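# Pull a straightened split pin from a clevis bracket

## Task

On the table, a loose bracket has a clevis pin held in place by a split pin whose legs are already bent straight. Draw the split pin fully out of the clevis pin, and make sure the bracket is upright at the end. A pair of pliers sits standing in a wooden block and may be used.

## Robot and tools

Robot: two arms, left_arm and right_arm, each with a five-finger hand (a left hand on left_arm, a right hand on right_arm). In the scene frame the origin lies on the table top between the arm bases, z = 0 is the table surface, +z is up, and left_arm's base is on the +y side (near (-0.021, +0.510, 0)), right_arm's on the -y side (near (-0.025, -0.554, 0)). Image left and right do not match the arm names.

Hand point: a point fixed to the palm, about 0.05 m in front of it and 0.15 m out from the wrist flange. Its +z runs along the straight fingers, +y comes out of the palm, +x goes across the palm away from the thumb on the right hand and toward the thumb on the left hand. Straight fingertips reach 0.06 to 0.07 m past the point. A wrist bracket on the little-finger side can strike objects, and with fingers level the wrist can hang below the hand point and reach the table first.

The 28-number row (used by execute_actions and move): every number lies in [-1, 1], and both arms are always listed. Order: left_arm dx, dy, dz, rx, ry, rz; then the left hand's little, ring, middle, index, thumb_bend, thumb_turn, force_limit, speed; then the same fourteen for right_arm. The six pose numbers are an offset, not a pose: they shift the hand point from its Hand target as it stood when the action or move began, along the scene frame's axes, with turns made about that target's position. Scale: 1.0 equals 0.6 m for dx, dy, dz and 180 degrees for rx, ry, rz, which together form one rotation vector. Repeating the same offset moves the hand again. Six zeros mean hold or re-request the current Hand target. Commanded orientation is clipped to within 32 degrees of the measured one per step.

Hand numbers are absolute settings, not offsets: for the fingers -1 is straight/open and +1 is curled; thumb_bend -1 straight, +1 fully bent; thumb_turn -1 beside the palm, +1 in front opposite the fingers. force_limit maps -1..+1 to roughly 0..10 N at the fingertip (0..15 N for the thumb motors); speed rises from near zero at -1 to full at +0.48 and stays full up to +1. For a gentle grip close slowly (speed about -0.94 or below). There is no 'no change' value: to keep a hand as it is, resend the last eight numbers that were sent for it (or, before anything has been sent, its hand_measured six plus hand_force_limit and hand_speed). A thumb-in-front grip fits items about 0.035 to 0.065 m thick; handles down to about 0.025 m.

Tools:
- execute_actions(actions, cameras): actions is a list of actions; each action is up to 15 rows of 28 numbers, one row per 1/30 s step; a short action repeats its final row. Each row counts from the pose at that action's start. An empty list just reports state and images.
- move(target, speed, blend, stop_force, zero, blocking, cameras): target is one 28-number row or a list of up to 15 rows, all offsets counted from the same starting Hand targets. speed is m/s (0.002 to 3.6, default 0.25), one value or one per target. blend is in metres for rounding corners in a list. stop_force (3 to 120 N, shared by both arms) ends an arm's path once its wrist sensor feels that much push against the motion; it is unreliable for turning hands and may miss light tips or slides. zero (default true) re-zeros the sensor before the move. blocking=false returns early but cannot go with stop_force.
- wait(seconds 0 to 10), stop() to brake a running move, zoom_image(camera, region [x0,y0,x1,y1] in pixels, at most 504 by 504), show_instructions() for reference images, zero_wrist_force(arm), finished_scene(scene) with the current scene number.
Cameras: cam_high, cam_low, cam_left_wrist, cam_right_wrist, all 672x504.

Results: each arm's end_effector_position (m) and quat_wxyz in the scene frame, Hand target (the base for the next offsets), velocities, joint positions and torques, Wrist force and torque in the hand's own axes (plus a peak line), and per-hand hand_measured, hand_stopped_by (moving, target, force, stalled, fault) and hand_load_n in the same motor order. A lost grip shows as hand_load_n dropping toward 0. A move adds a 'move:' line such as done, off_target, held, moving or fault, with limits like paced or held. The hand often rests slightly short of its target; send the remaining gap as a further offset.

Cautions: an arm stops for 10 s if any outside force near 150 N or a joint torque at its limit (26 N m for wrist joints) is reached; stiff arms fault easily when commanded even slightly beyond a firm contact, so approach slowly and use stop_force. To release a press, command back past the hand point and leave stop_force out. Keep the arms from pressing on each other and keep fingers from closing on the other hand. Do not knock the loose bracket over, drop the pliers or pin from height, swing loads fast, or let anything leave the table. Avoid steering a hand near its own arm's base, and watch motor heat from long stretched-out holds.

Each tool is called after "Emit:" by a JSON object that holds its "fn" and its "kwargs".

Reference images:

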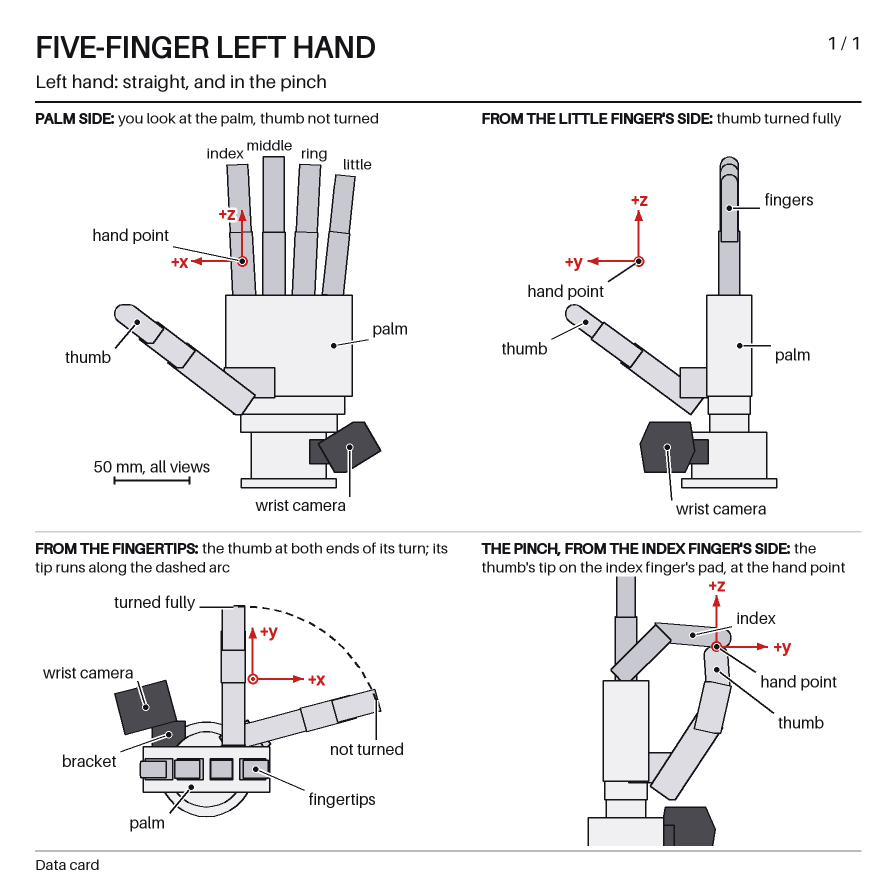

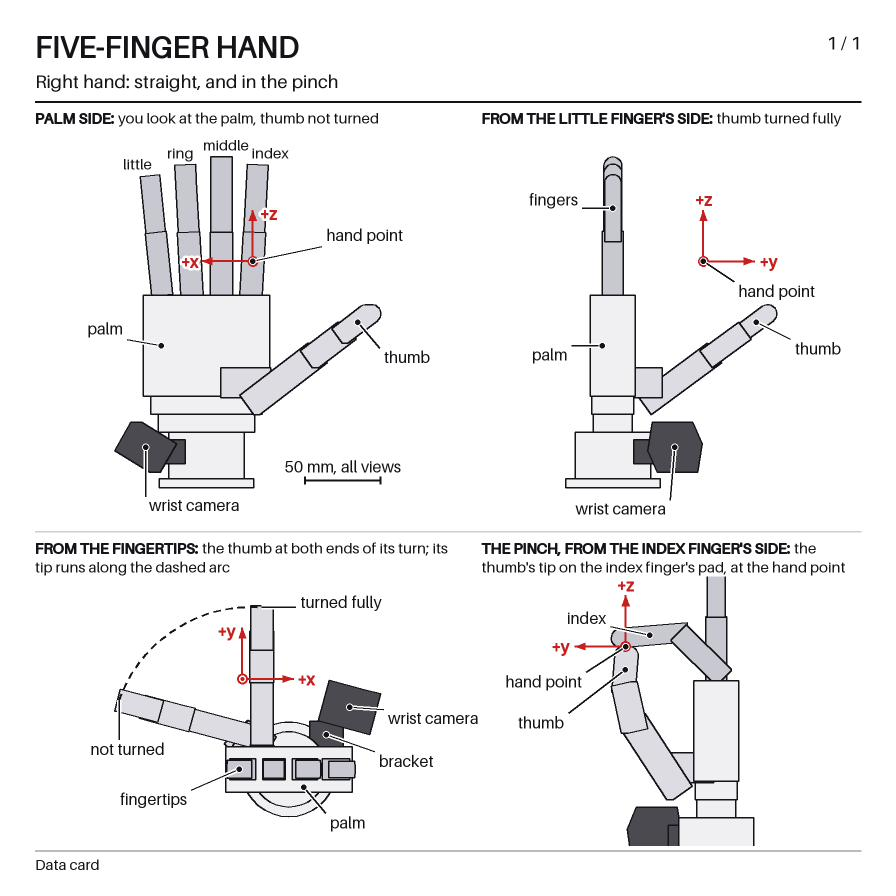

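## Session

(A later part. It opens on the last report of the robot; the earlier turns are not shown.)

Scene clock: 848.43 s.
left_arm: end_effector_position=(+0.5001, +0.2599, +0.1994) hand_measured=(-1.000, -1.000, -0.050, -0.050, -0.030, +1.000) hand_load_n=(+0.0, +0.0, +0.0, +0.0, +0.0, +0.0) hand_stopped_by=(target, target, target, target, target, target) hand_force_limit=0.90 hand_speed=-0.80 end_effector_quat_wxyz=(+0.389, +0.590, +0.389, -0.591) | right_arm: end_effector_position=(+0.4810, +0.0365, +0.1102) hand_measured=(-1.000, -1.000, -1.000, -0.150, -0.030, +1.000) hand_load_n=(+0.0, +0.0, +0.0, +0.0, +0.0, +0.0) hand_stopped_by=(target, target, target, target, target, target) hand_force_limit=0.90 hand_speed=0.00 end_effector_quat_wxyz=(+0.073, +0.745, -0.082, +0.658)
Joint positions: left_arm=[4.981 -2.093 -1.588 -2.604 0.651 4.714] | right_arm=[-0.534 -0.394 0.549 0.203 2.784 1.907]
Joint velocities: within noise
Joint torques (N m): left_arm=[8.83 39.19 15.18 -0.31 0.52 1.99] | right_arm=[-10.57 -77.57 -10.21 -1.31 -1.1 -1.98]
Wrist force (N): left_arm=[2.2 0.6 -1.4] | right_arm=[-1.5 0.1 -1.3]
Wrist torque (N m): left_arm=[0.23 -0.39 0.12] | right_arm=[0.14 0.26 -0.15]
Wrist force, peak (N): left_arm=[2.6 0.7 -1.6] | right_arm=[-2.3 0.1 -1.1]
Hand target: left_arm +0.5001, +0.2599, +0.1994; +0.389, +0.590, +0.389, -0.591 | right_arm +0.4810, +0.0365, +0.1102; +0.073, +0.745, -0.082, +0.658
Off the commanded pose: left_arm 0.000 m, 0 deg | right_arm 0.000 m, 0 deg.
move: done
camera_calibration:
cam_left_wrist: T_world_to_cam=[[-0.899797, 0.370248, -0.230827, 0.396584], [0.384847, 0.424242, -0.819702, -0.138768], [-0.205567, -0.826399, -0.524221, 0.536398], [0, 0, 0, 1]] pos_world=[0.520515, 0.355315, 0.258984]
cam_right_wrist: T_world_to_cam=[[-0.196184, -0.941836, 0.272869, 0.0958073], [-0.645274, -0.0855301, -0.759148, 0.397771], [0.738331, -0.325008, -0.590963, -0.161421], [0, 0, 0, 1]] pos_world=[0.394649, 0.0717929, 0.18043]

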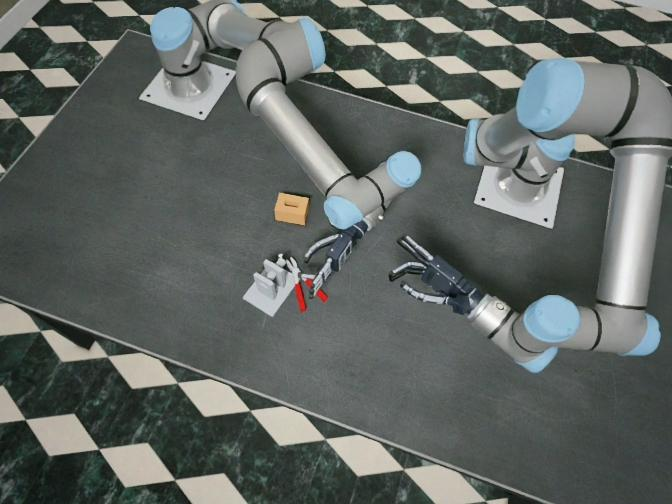

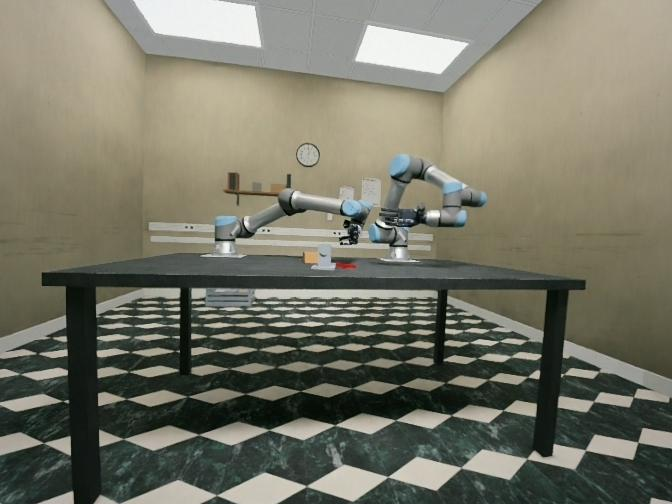

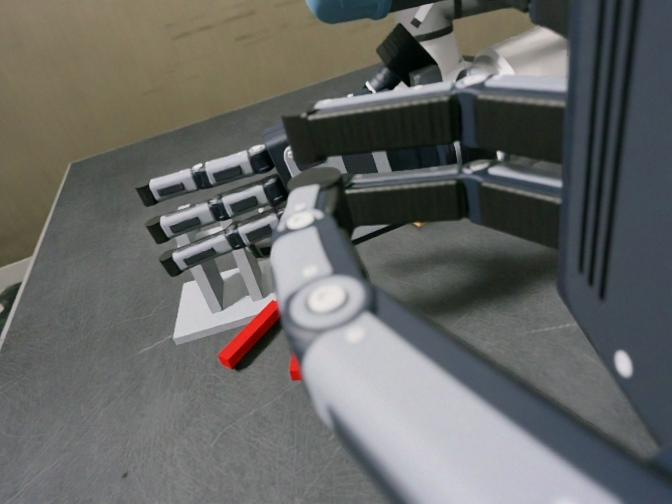

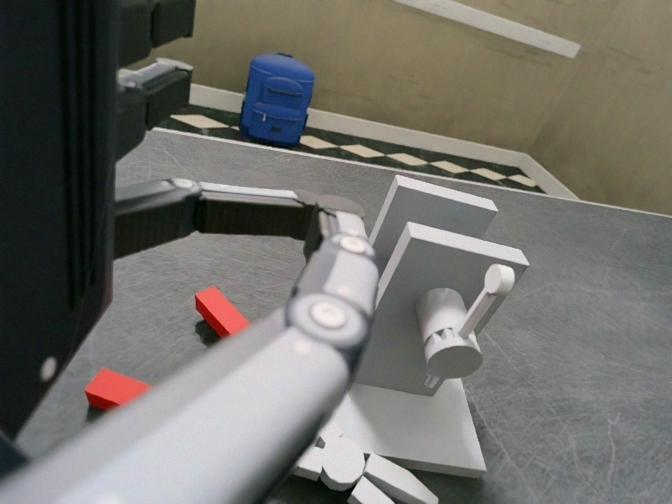

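Emit:
{"fn": "move", "kwargs": {"target": [0,0,0,0,0,0,-1,-1,-0.05,-0.05,-0.03,1,0.9,-0.8,-0.0125,-0.0612,-0.0228,0,0,0,-1,-1,-1,0.05,-0.03,1,0.9,-0.8], "speed": 0.06, "cameras": ["cam_left_wrist","cam_right_wrist","cam_high","cam_low"]}}

Emit:
{"fn": "zoom_image", "kwargs": {"camera": "cam_right_wrist", "region": [300, 100, 620, 320]}}

Emit:
{"fn": "zoom_image", "kwargs": {"camera": "cam_high", "region": [240, 210, 340, 300]}}

Emit:
{"fn": "zoom_image", "kwargs": {"camera": "cam_low", "region": [290, 210, 390, 280]}}

Scene clock: 862.33 s.
left_arm: end_effector_position=(+0.5001, +0.2599, +0.1994) hand_measured=(-1.000, -1.000, -0.050, -0.050, -0.030, +1.000) hand_load_n=(+0.0, +0.0, +0.0, +0.0, +0.0, +0.0) hand_stopped_by=(target, target, target, target, target, target) hand_force_limit=0.90 hand_speed=-0.80 end_effector_quat_wxyz=(+0.389, +0.590, +0.389, -0.591) | right_arm: end_effector_position=(+0.4735, -0.0002, +0.0965) hand_measured=(-1.000, -1.000, -1.000, +0.050, -0.030, +1.000) hand_load_n=(+0.0, +0.0, +0.0, +0.0, +0.0, +0.5) hand_stopped_by=(target, target, target, target, target, target) hand_force_limit=0.90 hand_speed=-0.80 end_effector_quat_wxyz=(+0.073, +0.745, -0.082, +0.658)
Joint positions: left_arm=[4.981 -2.093 -1.588 -2.604 0.651 4.714] | right_arm=[-0.552 -0.522 0.84 0.024 2.766 1.89]
Joint velocities: within noise
Joint torques (N m): left_arm=[7.19 38.28 16.06 0.73 -0.01 1.77] | right_arm=[-10.07 -74.12 -9.91 -1.51 -1.05 -2.05]
Wrist force (N): left_arm=[2.2 0.6 -1.8] | right_arm=[-1.6 0.1 -1.2]
Wrist torque (N m): left_arm=[0.25 -0.40 0.12] | right_arm=[0.15 0.28 -0.15]
Wrist force, peak (N): left_arm=[2.6 0.7 -1.8] | right_arm=[-1.8 0.1 -1.5]
Hand target: left_arm +0.5001, +0.2599, +0.1994; +0.389, +0.590, +0.389, -0.591 | right_arm +0.4735, -0.0002, +0.0965; +0.073, +0.745, -0.082, +0.658
Off the commanded pose: left_arm 0.000 m, 0 deg | right_arm 0.000 m, 0 deg.
move: done
camera_calibration:
cam_left_wrist: T_world_to_cam=[[-0.899797, 0.370248, -0.230827, 0.396584], [0.384847, 0.424242, -0.819702, -0.138768], [-0.205567, -0.826399, -0.524221, 0.536398], [0, 0, 0, 1]] pos_world=[0.520515, 0.355315, 0.258984]
cam_right_wrist: T_world_to_cam=[[-0.196252, -0.941796, 0.272957, 0.0635192], [-0.645334, -0.085531, -0.759098, 0.379407], [0.738261, -0.325122, -0.590987, -0.175872], [0, 0, 0, 1]] pos_world=[0.387149, 0.0350931, 0.16673]

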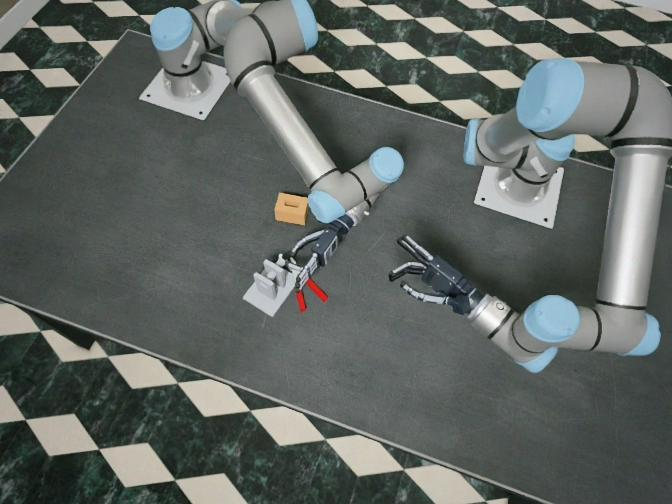

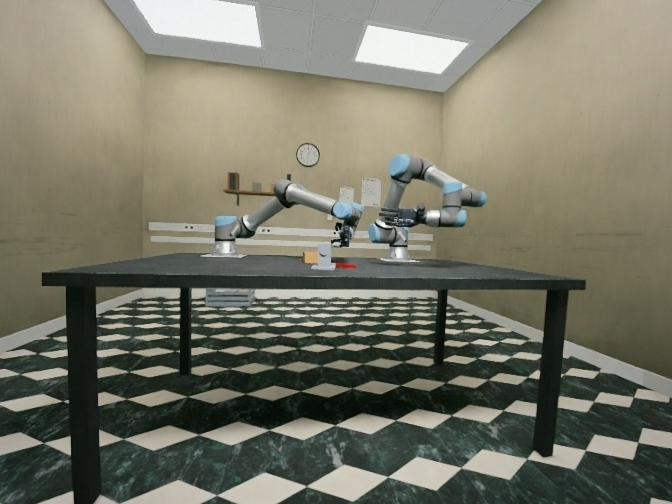

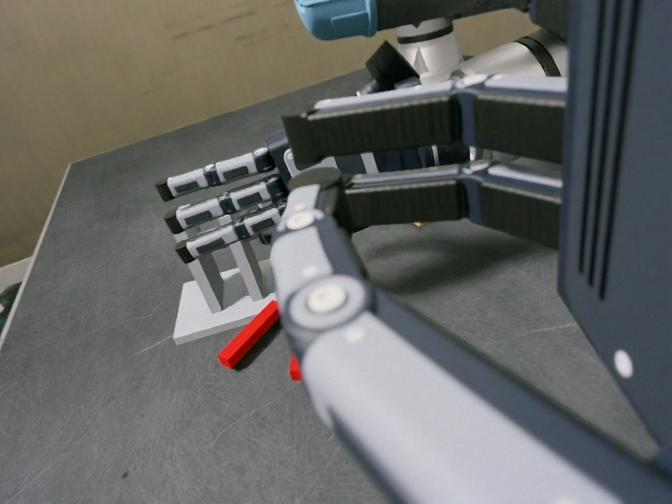

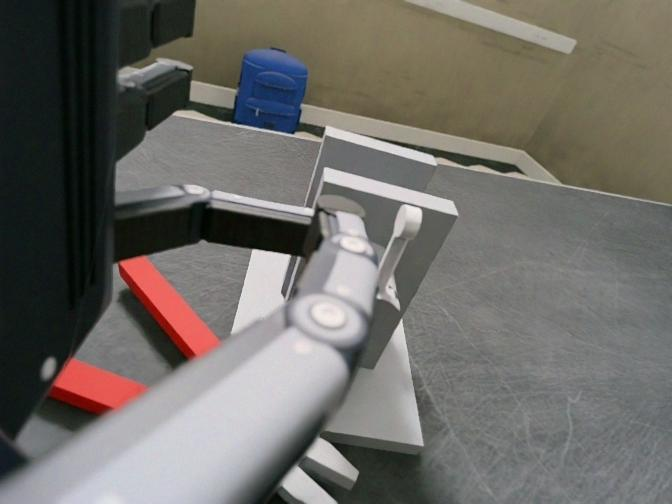

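Scaled by 1.575 from the camera's 672x504 image, which has a finer 960x720 frame.

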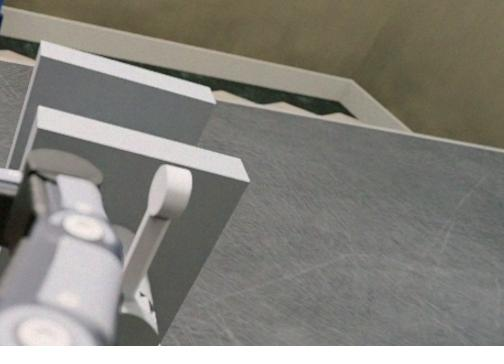

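Scaled by 5.040 from the camera's 672x504 image, which has a finer 960x720 frame.

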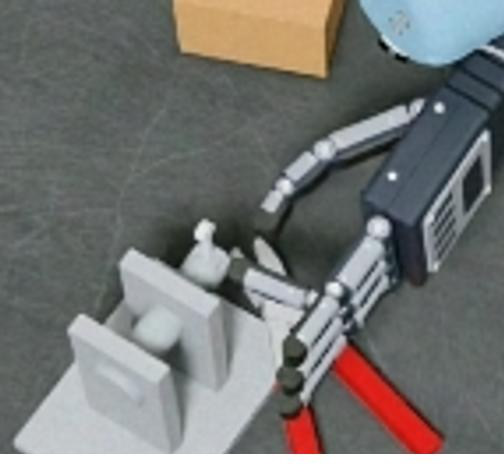

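Scaled by 5.040 from the camera's 672x504 image, which has a finer 960x720 frame.

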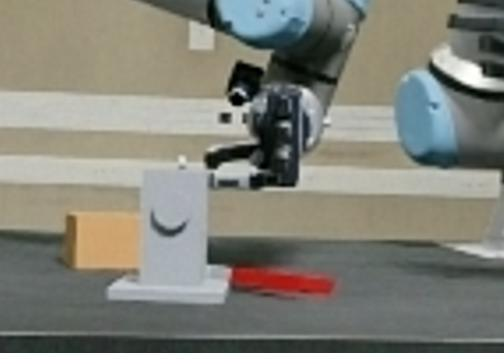

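Emit:
{"fn": "move", "kwargs": {"target": [[0,0,0,0,0,0,-1,-1,-0.05,-0.05,-0.03,1,0.9,-0.8,0.009,-0.002,0.0067,0,0,0,-1,-1,-1,0.05,-0.03,1,0.9,-0.8],[0,0,0,0,0,0,-1,-1,-0.05,-0.05,-0.03,1,0.9,-0.8,0.0007,-0.0393,0.0067,0,0,0,-1,-1,-1,0.05,-0.03,1,0.9,-0.8]], "speed": 0.025, "stop_force": 3, "cameras": ["cam_left_wrist","cam_right_wrist","cam_high","cam_low"]}}

Emit:
{"fn": "zoom_image", "kwargs": {"camera": "cam_right_wrist", "region": [220, 100, 460, 320]}}

Emit:
{"fn": "zoom_image", "kwargs": {"camera": "cam_high", "region": [240, 210, 340, 300]}}

Emit:
{"fn": "zoom_image", "kwargs": {"camera": "cam_low", "region": [290, 210, 390, 280]}}

Scene clock: 877.07 s.
left_arm: end_effector_position=(+0.5001, +0.2599, +0.1994) hand_measured=(-1.000, -1.000, -0.050, -0.050, -0.030, +1.000) hand_load_n=(+0.0, +0.0, +0.0, +0.0, +0.0, +0.0) hand_stopped_by=(target, target, target, target, target, target) hand_force_limit=0.90 hand_speed=-0.80 end_effector_quat_wxyz=(+0.389, +0.590, +0.389, -0.591) | right_arm: end_effector_position=(+0.4739, -0.0238, +0.1005) hand_measured=(-1.000, -1.000, -1.000, +0.050, -0.030, +1.000) hand_load_n=(+0.0, +0.0, +0.0, +2.5, +0.0, +0.0) hand_stopped_by=(target, target, target, target, target, target) hand_force_limit=0.90 hand_speed=-0.80 end_effector_quat_wxyz=(+0.073, +0.745, -0.082, +0.658)
Joint positions: left_arm=[4.981 -2.093 -1.588 -2.604 0.651 4.714] | right_arm=[-0.571 -0.593 0.968 -0.049 2.748 1.873]
Joint velocities: within noise
Joint torques (N m): left_arm=[4.94 40.14 19.24 0.52 -0.41 1.76] | right_arm=[-9.46 -72.05 -9.55 -1.06 -0.79 -2.1]
Wrist force (N): left_arm=[2.4 0.6 -1.6] | right_arm=[-1.4 -0.8 0.3]
Wrist torque (N m): left_arm=[0.24 -0.41 0.13] | right_arm=[0.15 0.30 -0.17]
Wrist force, peak (N): left_arm=[2.4 0.9 -1.8] | right_arm=[-1.8 0.1 -1.5]
Hand target: left_arm +0.5001, +0.2599, +0.1994; +0.389, +0.590, +0.389, -0.591 | right_arm +0.4739, -0.0238, +0.1005; +0.073, +0.745, -0.082, +0.658
Off the commanded pose: left_arm 0.000 m, 0 deg | right_arm 0.000 m, 0 deg.
move: done
camera_calibration:
cam_left_wrist: T_world_to_cam=[[-0.899797, 0.370248, -0.230827, 0.396584], [0.384847, 0.424242, -0.819702, -0.138768], [-0.205567, -0.826399, -0.524221, 0.536398], [0, 0, 0, 1]] pos_world=[0.520515, 0.355315, 0.258984]
cam_right_wrist: T_world_to_cam=[[-0.19616, -0.941829, 0.272909, 0.040252], [-0.64518, -0.0856198, -0.759218, 0.380644], [0.73842, -0.325004, -0.590854, -0.181562], [0, 0, 0, 1]] pos_world=[0.387549, 0.0114928, 0.17073]

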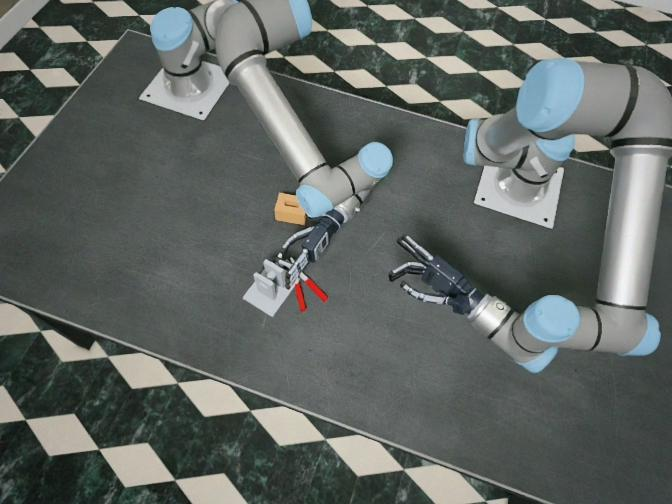

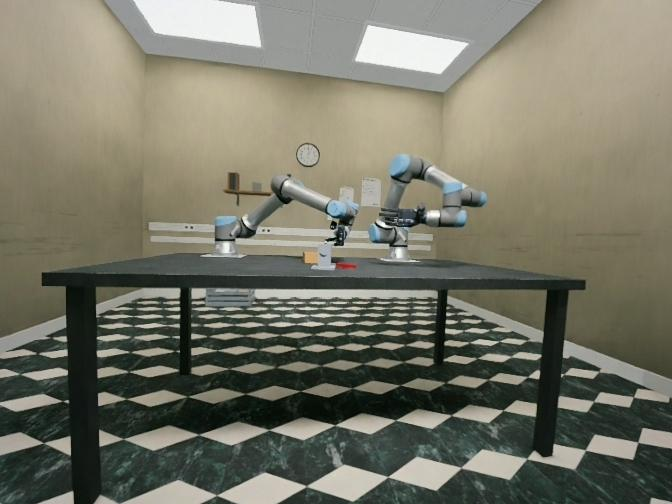

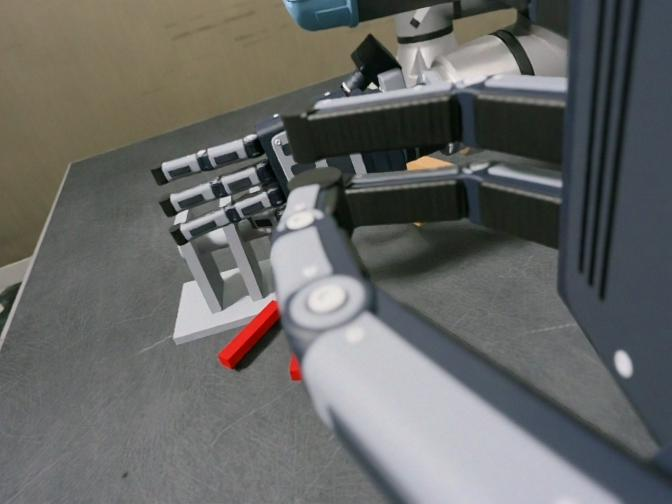

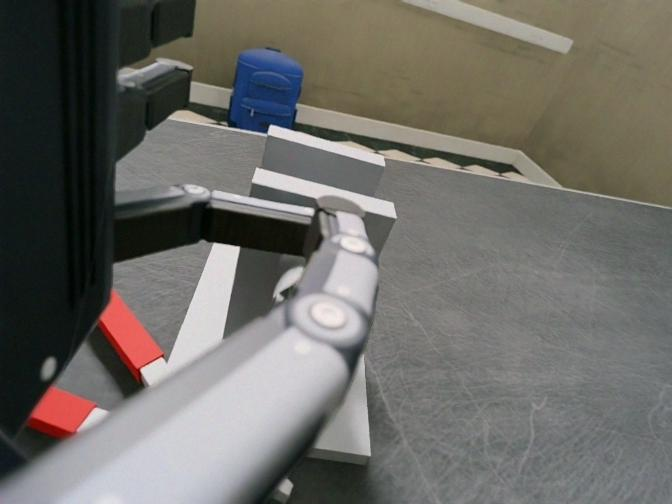

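Scaled by 2.100 from the camera's 672x504 image, which has a finer 960x720 frame.

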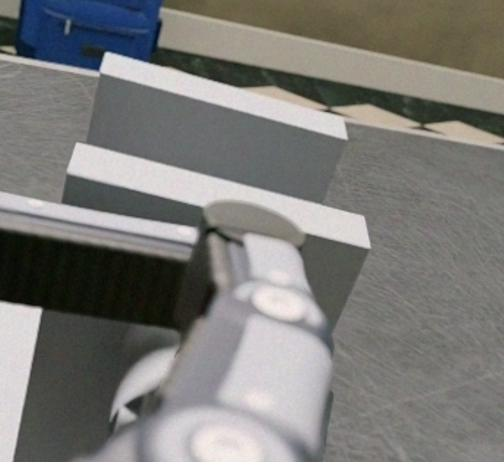

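Scaled by 5.040 from the camera's 672x504 image, which has a finer 960x720 frame.

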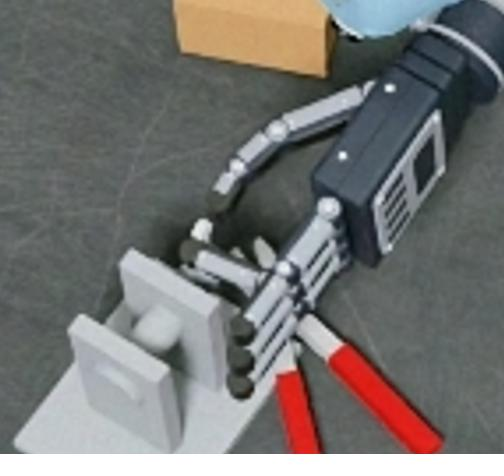

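Scaled by 5.040 from the camera's 672x504 image, which has a finer 960x720 frame.

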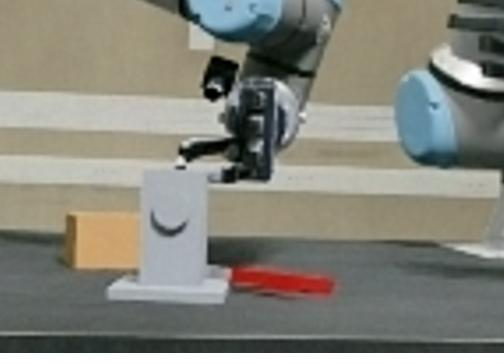

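Emit:
{"fn": "move", "kwargs": {"target": [[0,0,0,0,0,0,-1,-1,-0.05,-0.05,-0.03,1,0.9,-0.8,0.0049,-0.0011,0,0,0,0,-1,-1,-1,0.09,-0.03,1,0.3,-0.92]], "speed": 0.01, "cameras": []}}

Emit:
{"fn": "move", "kwargs": {"target": [[0,0,0,0,0,0,-1,-1,-0.05,-0.05,-0.03,1,0.9,-0.8,0.0049,-0.0011,0,0,0,0,-1,-1,-1,0.12,-0.03,1,0.3,-0.92]], "speed": 0.01, "cameras": ["cam_left_wrist","cam_right_wrist","cam_high","cam_low"]}}

Emit:
{"fn": "zoom_image", "kwargs": {"camera": "cam_high", "region": [240, 210, 340, 300]}}

Scene clock: 882.03 s.
left_arm: end_effector_position=(+0.5001, +0.2599, +0.1994) hand_measured=(-1.000, -1.000, -0.050, -0.050, -0.030, +1.000) hand_load_n=(+0.0, +0.0, +0.0, +0.0, +0.0, +0.0) hand_stopped_by=(target, target, target, target, target, target) hand_force_limit=0.90 hand_speed=-0.80 end_effector_quat_wxyz=(+0.389, +0.590, +0.389, -0.591) | right_arm: end_effector_position=(+0.4767, -0.0244, +0.1005) hand_measured=(-1.000, -1.000, -1.000, +0.064, -0.030, +1.000) hand_load_n=(+0.0, +0.0, +0.0, +0.0, +0.0, +0.0) hand_stopped_by=(target, target, target, force, target, target) hand_force_limit=0.30 hand_speed=-0.92 end_effector_quat_wxyz=(+0.073, +0.745, -0.082, +0.658)
Joint positions: left_arm=[4.981 -2.093 -1.588 -2.604 0.651 4.714] | right_arm=[-0.575 -0.592 0.967 -0.051 2.744 1.87]
Joint velocities: within noise
Joint torques (N m): left_arm=[5.14 39.48 19.19 0.33 -0.41 1.8] | right_arm=[-10.79 -43.69 -26.15 -1.47 -1.08 -1.91]
Wrist force (N): left_arm=[2.2 0.7 -1.6] | right_arm=[-1.3 -0.1 -1.6]
Wrist torque (N m): left_arm=[0.25 -0.39 0.12] | right_arm=[0.10 0.26 -0.17]
Wrist force, peak (N): left_arm=[2.5 0.7 -1.7] | right_arm=[-2.0 -2.1 2.9]
Hand target: left_arm +0.5001, +0.2599, +0.1994; +0.389, +0.590, +0.389, -0.591 | right_arm +0.4768, -0.0244, +0.1005; +0.073, +0.745, -0.082, +0.658
Off the commanded pose: left_arm 0.000 m, 0 deg | right_arm 0.000 m, 0 deg.
move: done
No camera images: "cameras" was empty.

Scene clock: 882.73 s.
left_arm: end_effector_position=(+0.5001, +0.2599, +0.1994) hand_measured=(-1.000, -1.000, -0.050, -0.050, -0.030, +1.000) hand_load_n=(+0.0, +0.0, +0.0, +0.0, +0.0, +0.0) hand_stopped_by=(target, target, target, target, target, target) hand_force_limit=0.90 hand_speed=-0.80 end_effector_quat_wxyz=(+0.389, +0.590, +0.389, -0.591) | right_arm: end_effector_position=(+0.4796, -0.0251, +0.1005) hand_measured=(-1.000, -1.000, -1.000, +0.106, -0.030, +1.000) hand_load_n=(+0.0, +0.0, +0.0, +7.0, +2.0, -0.5) hand_stopped_by=(target, target, target, force, target, target) hand_force_limit=0.30 hand_speed=-0.92 end_effector_quat_wxyz=(+0.073, +0.745, -0.082, +0.658)
Joint positions: left_arm=[4.981 -2.093 -1.588 -2.604 0.651 4.714] | right_arm=[-0.579 -0.592 0.965 -0.054 2.741 1.866]
Joint velocities: within noise
Joint torques (N m): left_arm=[4.35 39.56 19.12 0.29 -0.48 1.78] | right_arm=[-13.19 -45.27 -27.85 -1.64 -1.19 -2.2]
Wrist force (N): left_arm=[2.4 0.6 -1.8] | right_arm=[-3.2 -0.1 -5.4]
Wrist torque (N m): left_arm=[0.25 -0.42 0.13] | right_arm=[0.11 0.32 -0.18]
Wrist force, peak (N): left_arm=[2.4 0.8 -1.7] | right_arm=[-3.0 -1.9 -5.4]
Hand target: left_arm +0.5001, +0.2599, +0.1994; +0.389, +0.590, +0.389, -0.591 | right_arm +0.4798, -0.0251, +0.1005; +0.073, +0.745, -0.082, +0.658
Off the commanded pose: left_arm 0.000 m, 0 deg | right_arm 0.000 m, 0 deg.
move: done
camera_calibration:
cam_left_wrist: T_world_to_cam=[[-0.899797, 0.370248, -0.230827, 0.396584], [0.384847, 0.424242, -0.819702, -0.138768], [-0.205567, -0.826399, -0.524221, 0.536398], [0, 0, 0, 1]] pos_world=[0.520515, 0.355315, 0.258984]
cam_right_wrist: T_world_to_cam=[[-0.196142, -0.941827, 0.272931, 0.040135], [-0.645186, -0.0856459, -0.75921, 0.384212], [0.738419, -0.325004, -0.590855, -0.186194], [0, 0, 0, 1]] pos_world=[0.393249, 0.0101928, 0.17073]

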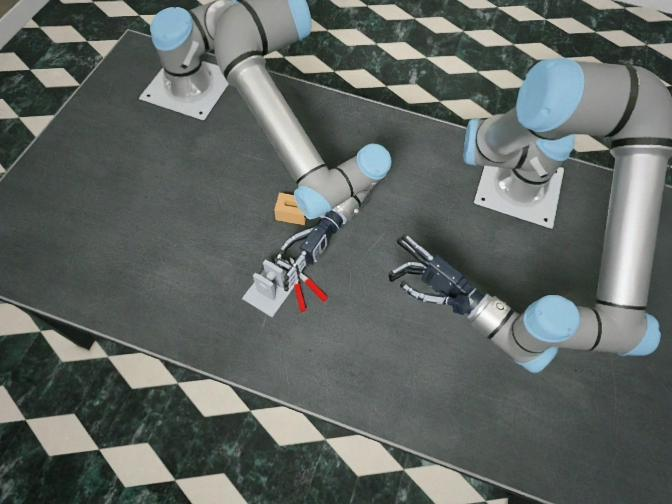

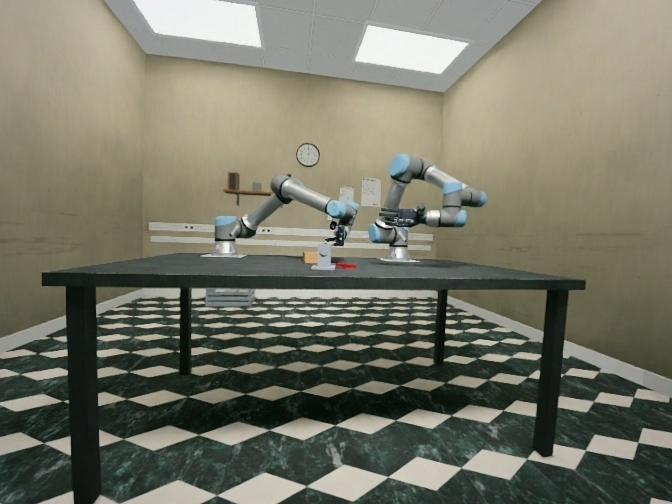

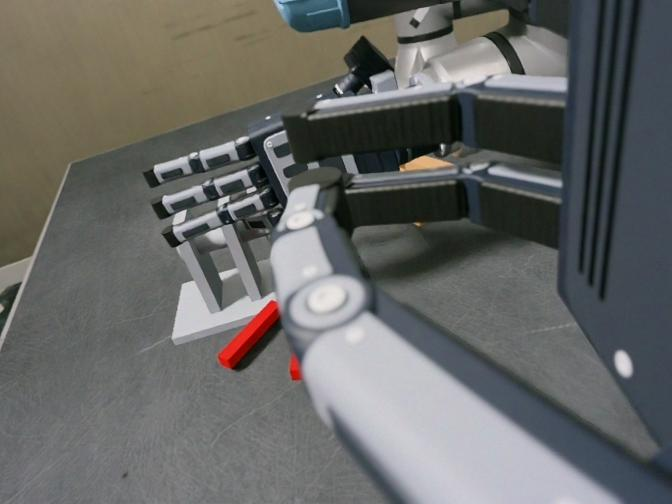

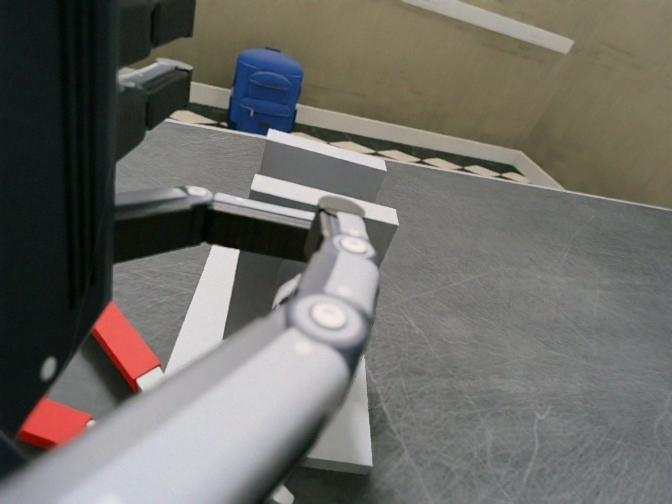

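Scaled by 5.040 from the camera's 672x504 image, which has a finer 960x720 frame.

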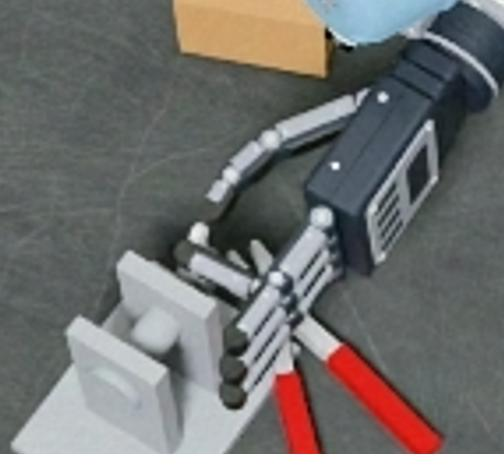

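Emit:
{"fn": "move", "kwargs": {"target": [[0,0,0,0,0,0,-1,-1,-0.05,-0.05,-0.03,1,0.9,-0.8,-0.0012,0.0002,0.0,0,0,0,-1,-1,-1,0.22,-0.03,1,0.8,-0.92]], "speed": 0.01, "cameras": []}}

Emit:
{"fn": "move", "kwargs": {"target": [[0,0,0,0,0,0,-1,-1,-0.05,-0.05,-0.03,1,0.9,-0.8,0,0,0.0333,0,0,0,-1,-1,-1,0.22,-0.03,1,0.8,-0.92]], "speed": 0.01, "stop_force": 18, "cameras": ["cam_left_wrist","cam_right_wrist","cam_high","cam_low"]}}

Emit:
{"fn": "zoom_image", "kwargs": {"camera": "cam_high", "region": [240, 210, 340, 300]}}

Emit:
{"fn": "zoom_image", "kwargs": {"camera": "cam_low", "region": [290, 210, 390, 280]}}

Scene clock: 889.13 s.
left_arm: end_effector_position=(+0.5001, +0.2599, +0.1994) hand_measured=(-1.000, -1.000, -0.050, -0.050, -0.030, +1.000) hand_load_n=(+0.0, +0.0, +0.0, +0.0, +0.0, +0.0) hand_stopped_by=(target, target, target, target, target, target) hand_force_limit=0.90 hand_speed=-0.80 end_effector_quat_wxyz=(+0.389, +0.590, +0.389, -0.591) | right_arm: end_effector_position=(+0.4791, -0.0250, +0.1004) hand_measured=(-1.000, -1.000, -1.000, +0.110, -0.030, +1.000) hand_load_n=(+0.0, +0.0, +0.5, +11.5, +2.0, -0.5) hand_stopped_by=(target, target, target, force, target, target) hand_force_limit=0.80 hand_speed=-0.92 end_effector_quat_wxyz=(+0.073, +0.745, -0.082, +0.658)
Joint positions: left_arm=[4.981 -2.093 -1.588 -2.604 0.651 4.714] | right_arm=[-0.579 -0.592 0.966 -0.053 2.741 1.867]
Joint velocities: within noise
Joint torques (N m): left_arm=[3.95 39.55 20.02 0.41 -0.65 1.66] | right_arm=[14.12 -72.01 -8.98 1.9 2.11 1.75]
Wrist force (N): left_arm=[2.3 0.6 -1.6] | right_arm=[-1.3 0.0 -0.6]
Wrist torque (N m): left_arm=[0.24 -0.40 0.13] | right_arm=[0.15 0.30 -0.17]
Wrist force, peak (N): left_arm=[2.5 0.8 -1.7] | right_arm=[-3.4 0.2 -5.8]
Hand target: left_arm +0.5001, +0.2599, +0.1994; +0.389, +0.590, +0.389, -0.591 | right_arm +0.4791, -0.0250, +0.1005; +0.073, +0.745, -0.082, +0.658
Off the commanded pose: left_arm 0.000 m, 0 deg | right_arm 0.000 m, 0 deg.
move: done
No camera images: "cameras" was empty.

Scene clock: 892.10 s.
left_arm: end_effector_position=(+0.5001, +0.2599, +0.1994) hand_measured=(-1.000, -1.000, -0.050, -0.050, -0.030, +1.000) hand_load_n=(+0.0, +0.0, +0.0, +0.0, +0.0, +0.0) hand_stopped_by=(target, target, target, target, target, target) hand_force_limit=0.90 hand_speed=-0.80 end_effector_quat_wxyz=(+0.389, +0.590, +0.389, -0.591) | right_arm: end_effector_position=(+0.4791, -0.0250, +0.1205) hand_measured=(-1.000, -1.000, -1.000, +0.110, -0.030, +1.000) hand_load_n=(+0.0, +0.0, +0.0, +0.5, +0.0, +0.0) hand_stopped_by=(target, target, target, force, target, target) hand_force_limit=0.80 hand_speed=-0.92 end_effector_quat_wxyz=(+0.073, +0.745, -0.082, +0.658)
Joint positions: left_arm=[4.981 -2.093 -1.588 -2.604 0.651 4.714] | right_arm=[-0.579 -0.612 0.95 -0.018 2.741 1.867]
Joint velocities: within noise
Joint torques (N m): left_arm=[3.83 39.34 19.78 0.32 -0.66 1.79] | right_arm=[11.45 -71.76 -26.39 1.77 1.98 1.52]
Wrist force (N): left_arm=[2.2 0.7 -1.6] | right_arm=[-1.4 0.1 -1.6]
Wrist torque (N m): left_arm=[0.24 -0.39 0.13] | right_arm=[0.14 0.26 -0.16]
Wrist force, peak (N): left_arm=[2.5 0.9 -1.6] | right_arm=[-7.5 -0.2 -0.4]
Hand target: left_arm +0.5001, +0.2599, +0.1994; +0.389, +0.590, +0.389, -0.591 | right_arm +0.4791, -0.0250, +0.1205; +0.073, +0.745, -0.082, +0.658
Off the commanded pose: left_arm 0.000 m, 0 deg | right_arm 0.000 m, 0 deg.
move: done
camera_calibration:
cam_left_wrist: T_world_to_cam=[[-0.899797, 0.370248, -0.230827, 0.396584], [0.384847, 0.424242, -0.819702, -0.138768], [-0.205567, -0.826399, -0.524221, 0.536398], [0, 0, 0, 1]] pos_world=[0.520515, 0.355315, 0.258984]
cam_right_wrist: T_world_to_cam=[[-0.19616, -0.941829, 0.272909, 0.0346836], [-0.64518, -0.0856198, -0.759218, 0.399081], [0.73842, -0.325004, -0.590854, -0.173975], [0, 0, 0, 1]] pos_world=[0.392749, 0.0102928, 0.19073]

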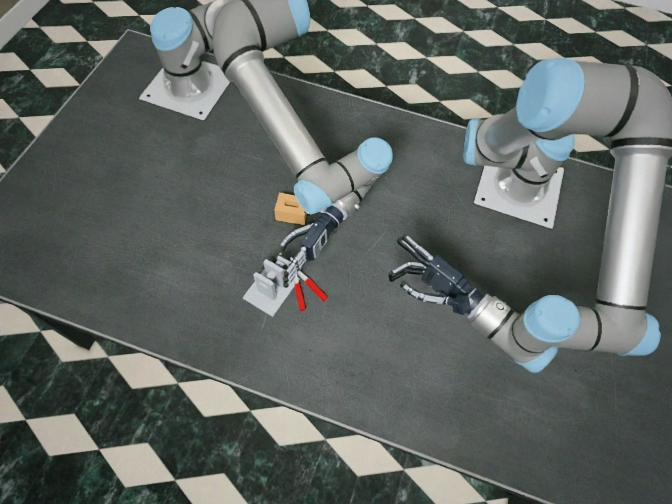

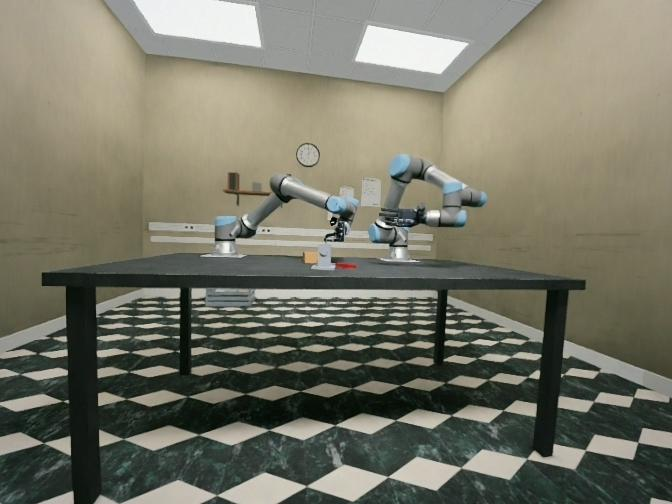

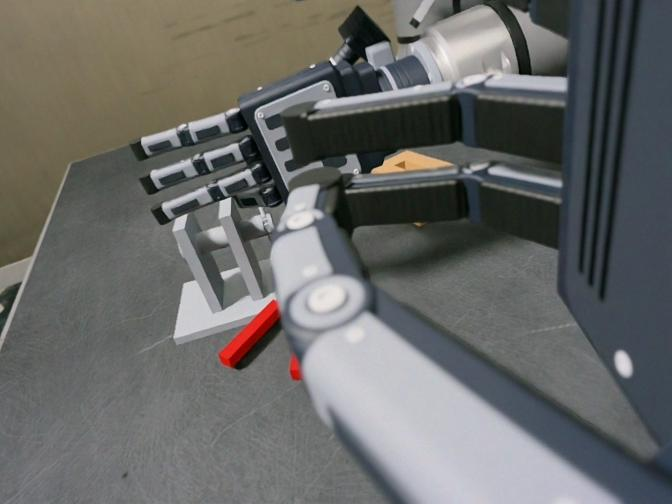

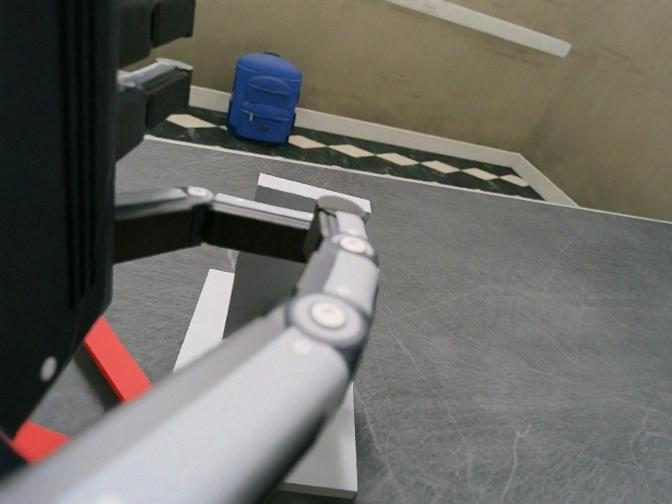

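Scaled by 5.040 from the camera's 672x504 image, which has a finer 960x720 frame.

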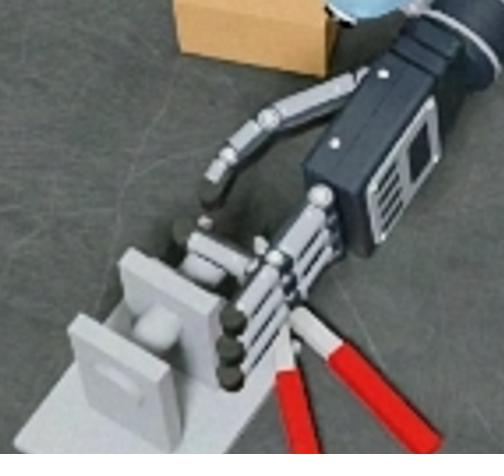

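Scaled by 5.040 from the camera's 672x504 image, which has a finer 960x720 frame.

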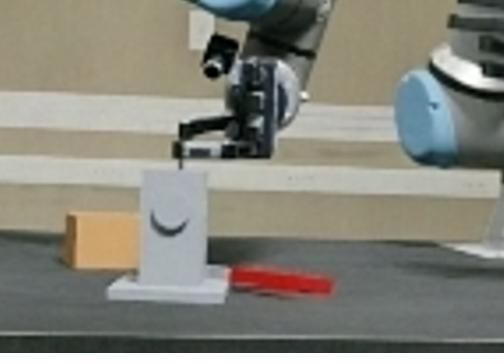

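Emit:
{"fn": "zoom_image", "kwargs": {"camera": "cam_left_wrist", "region": [190, 150, 300, 260]}}

Emit:
{"fn": "zoom_image", "kwargs": {"camera": "cam_low", "region": [305, 225, 355, 260]}}

Emit:
{"fn": "zoom_image", "kwargs": {"camera": "cam_high", "region": [260, 235, 310, 280]}}

Scaled by 4.582 from the camera's 672x504 image, which has a finer 960x720 frame.

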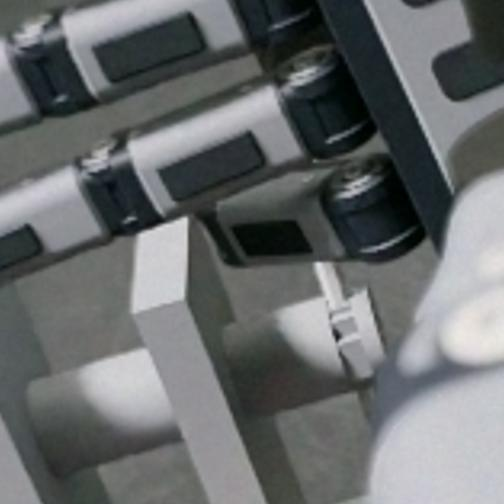

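Scaled by 10.080 from the camera's 672x504 image, which has a finer 960x720 frame.

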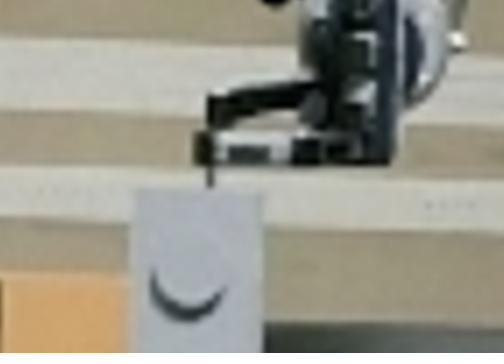

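Scaled by 10.080 from the camera's 672x504 image, which has a finer 960x720 frame.

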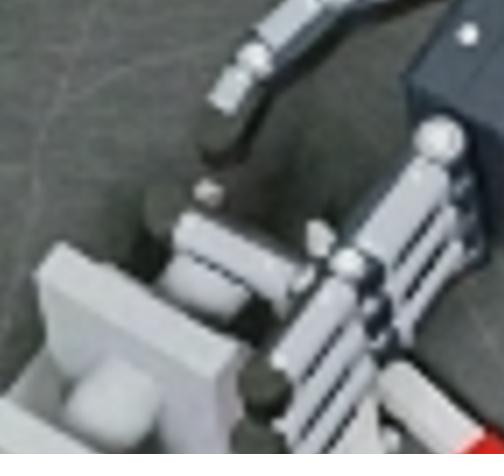

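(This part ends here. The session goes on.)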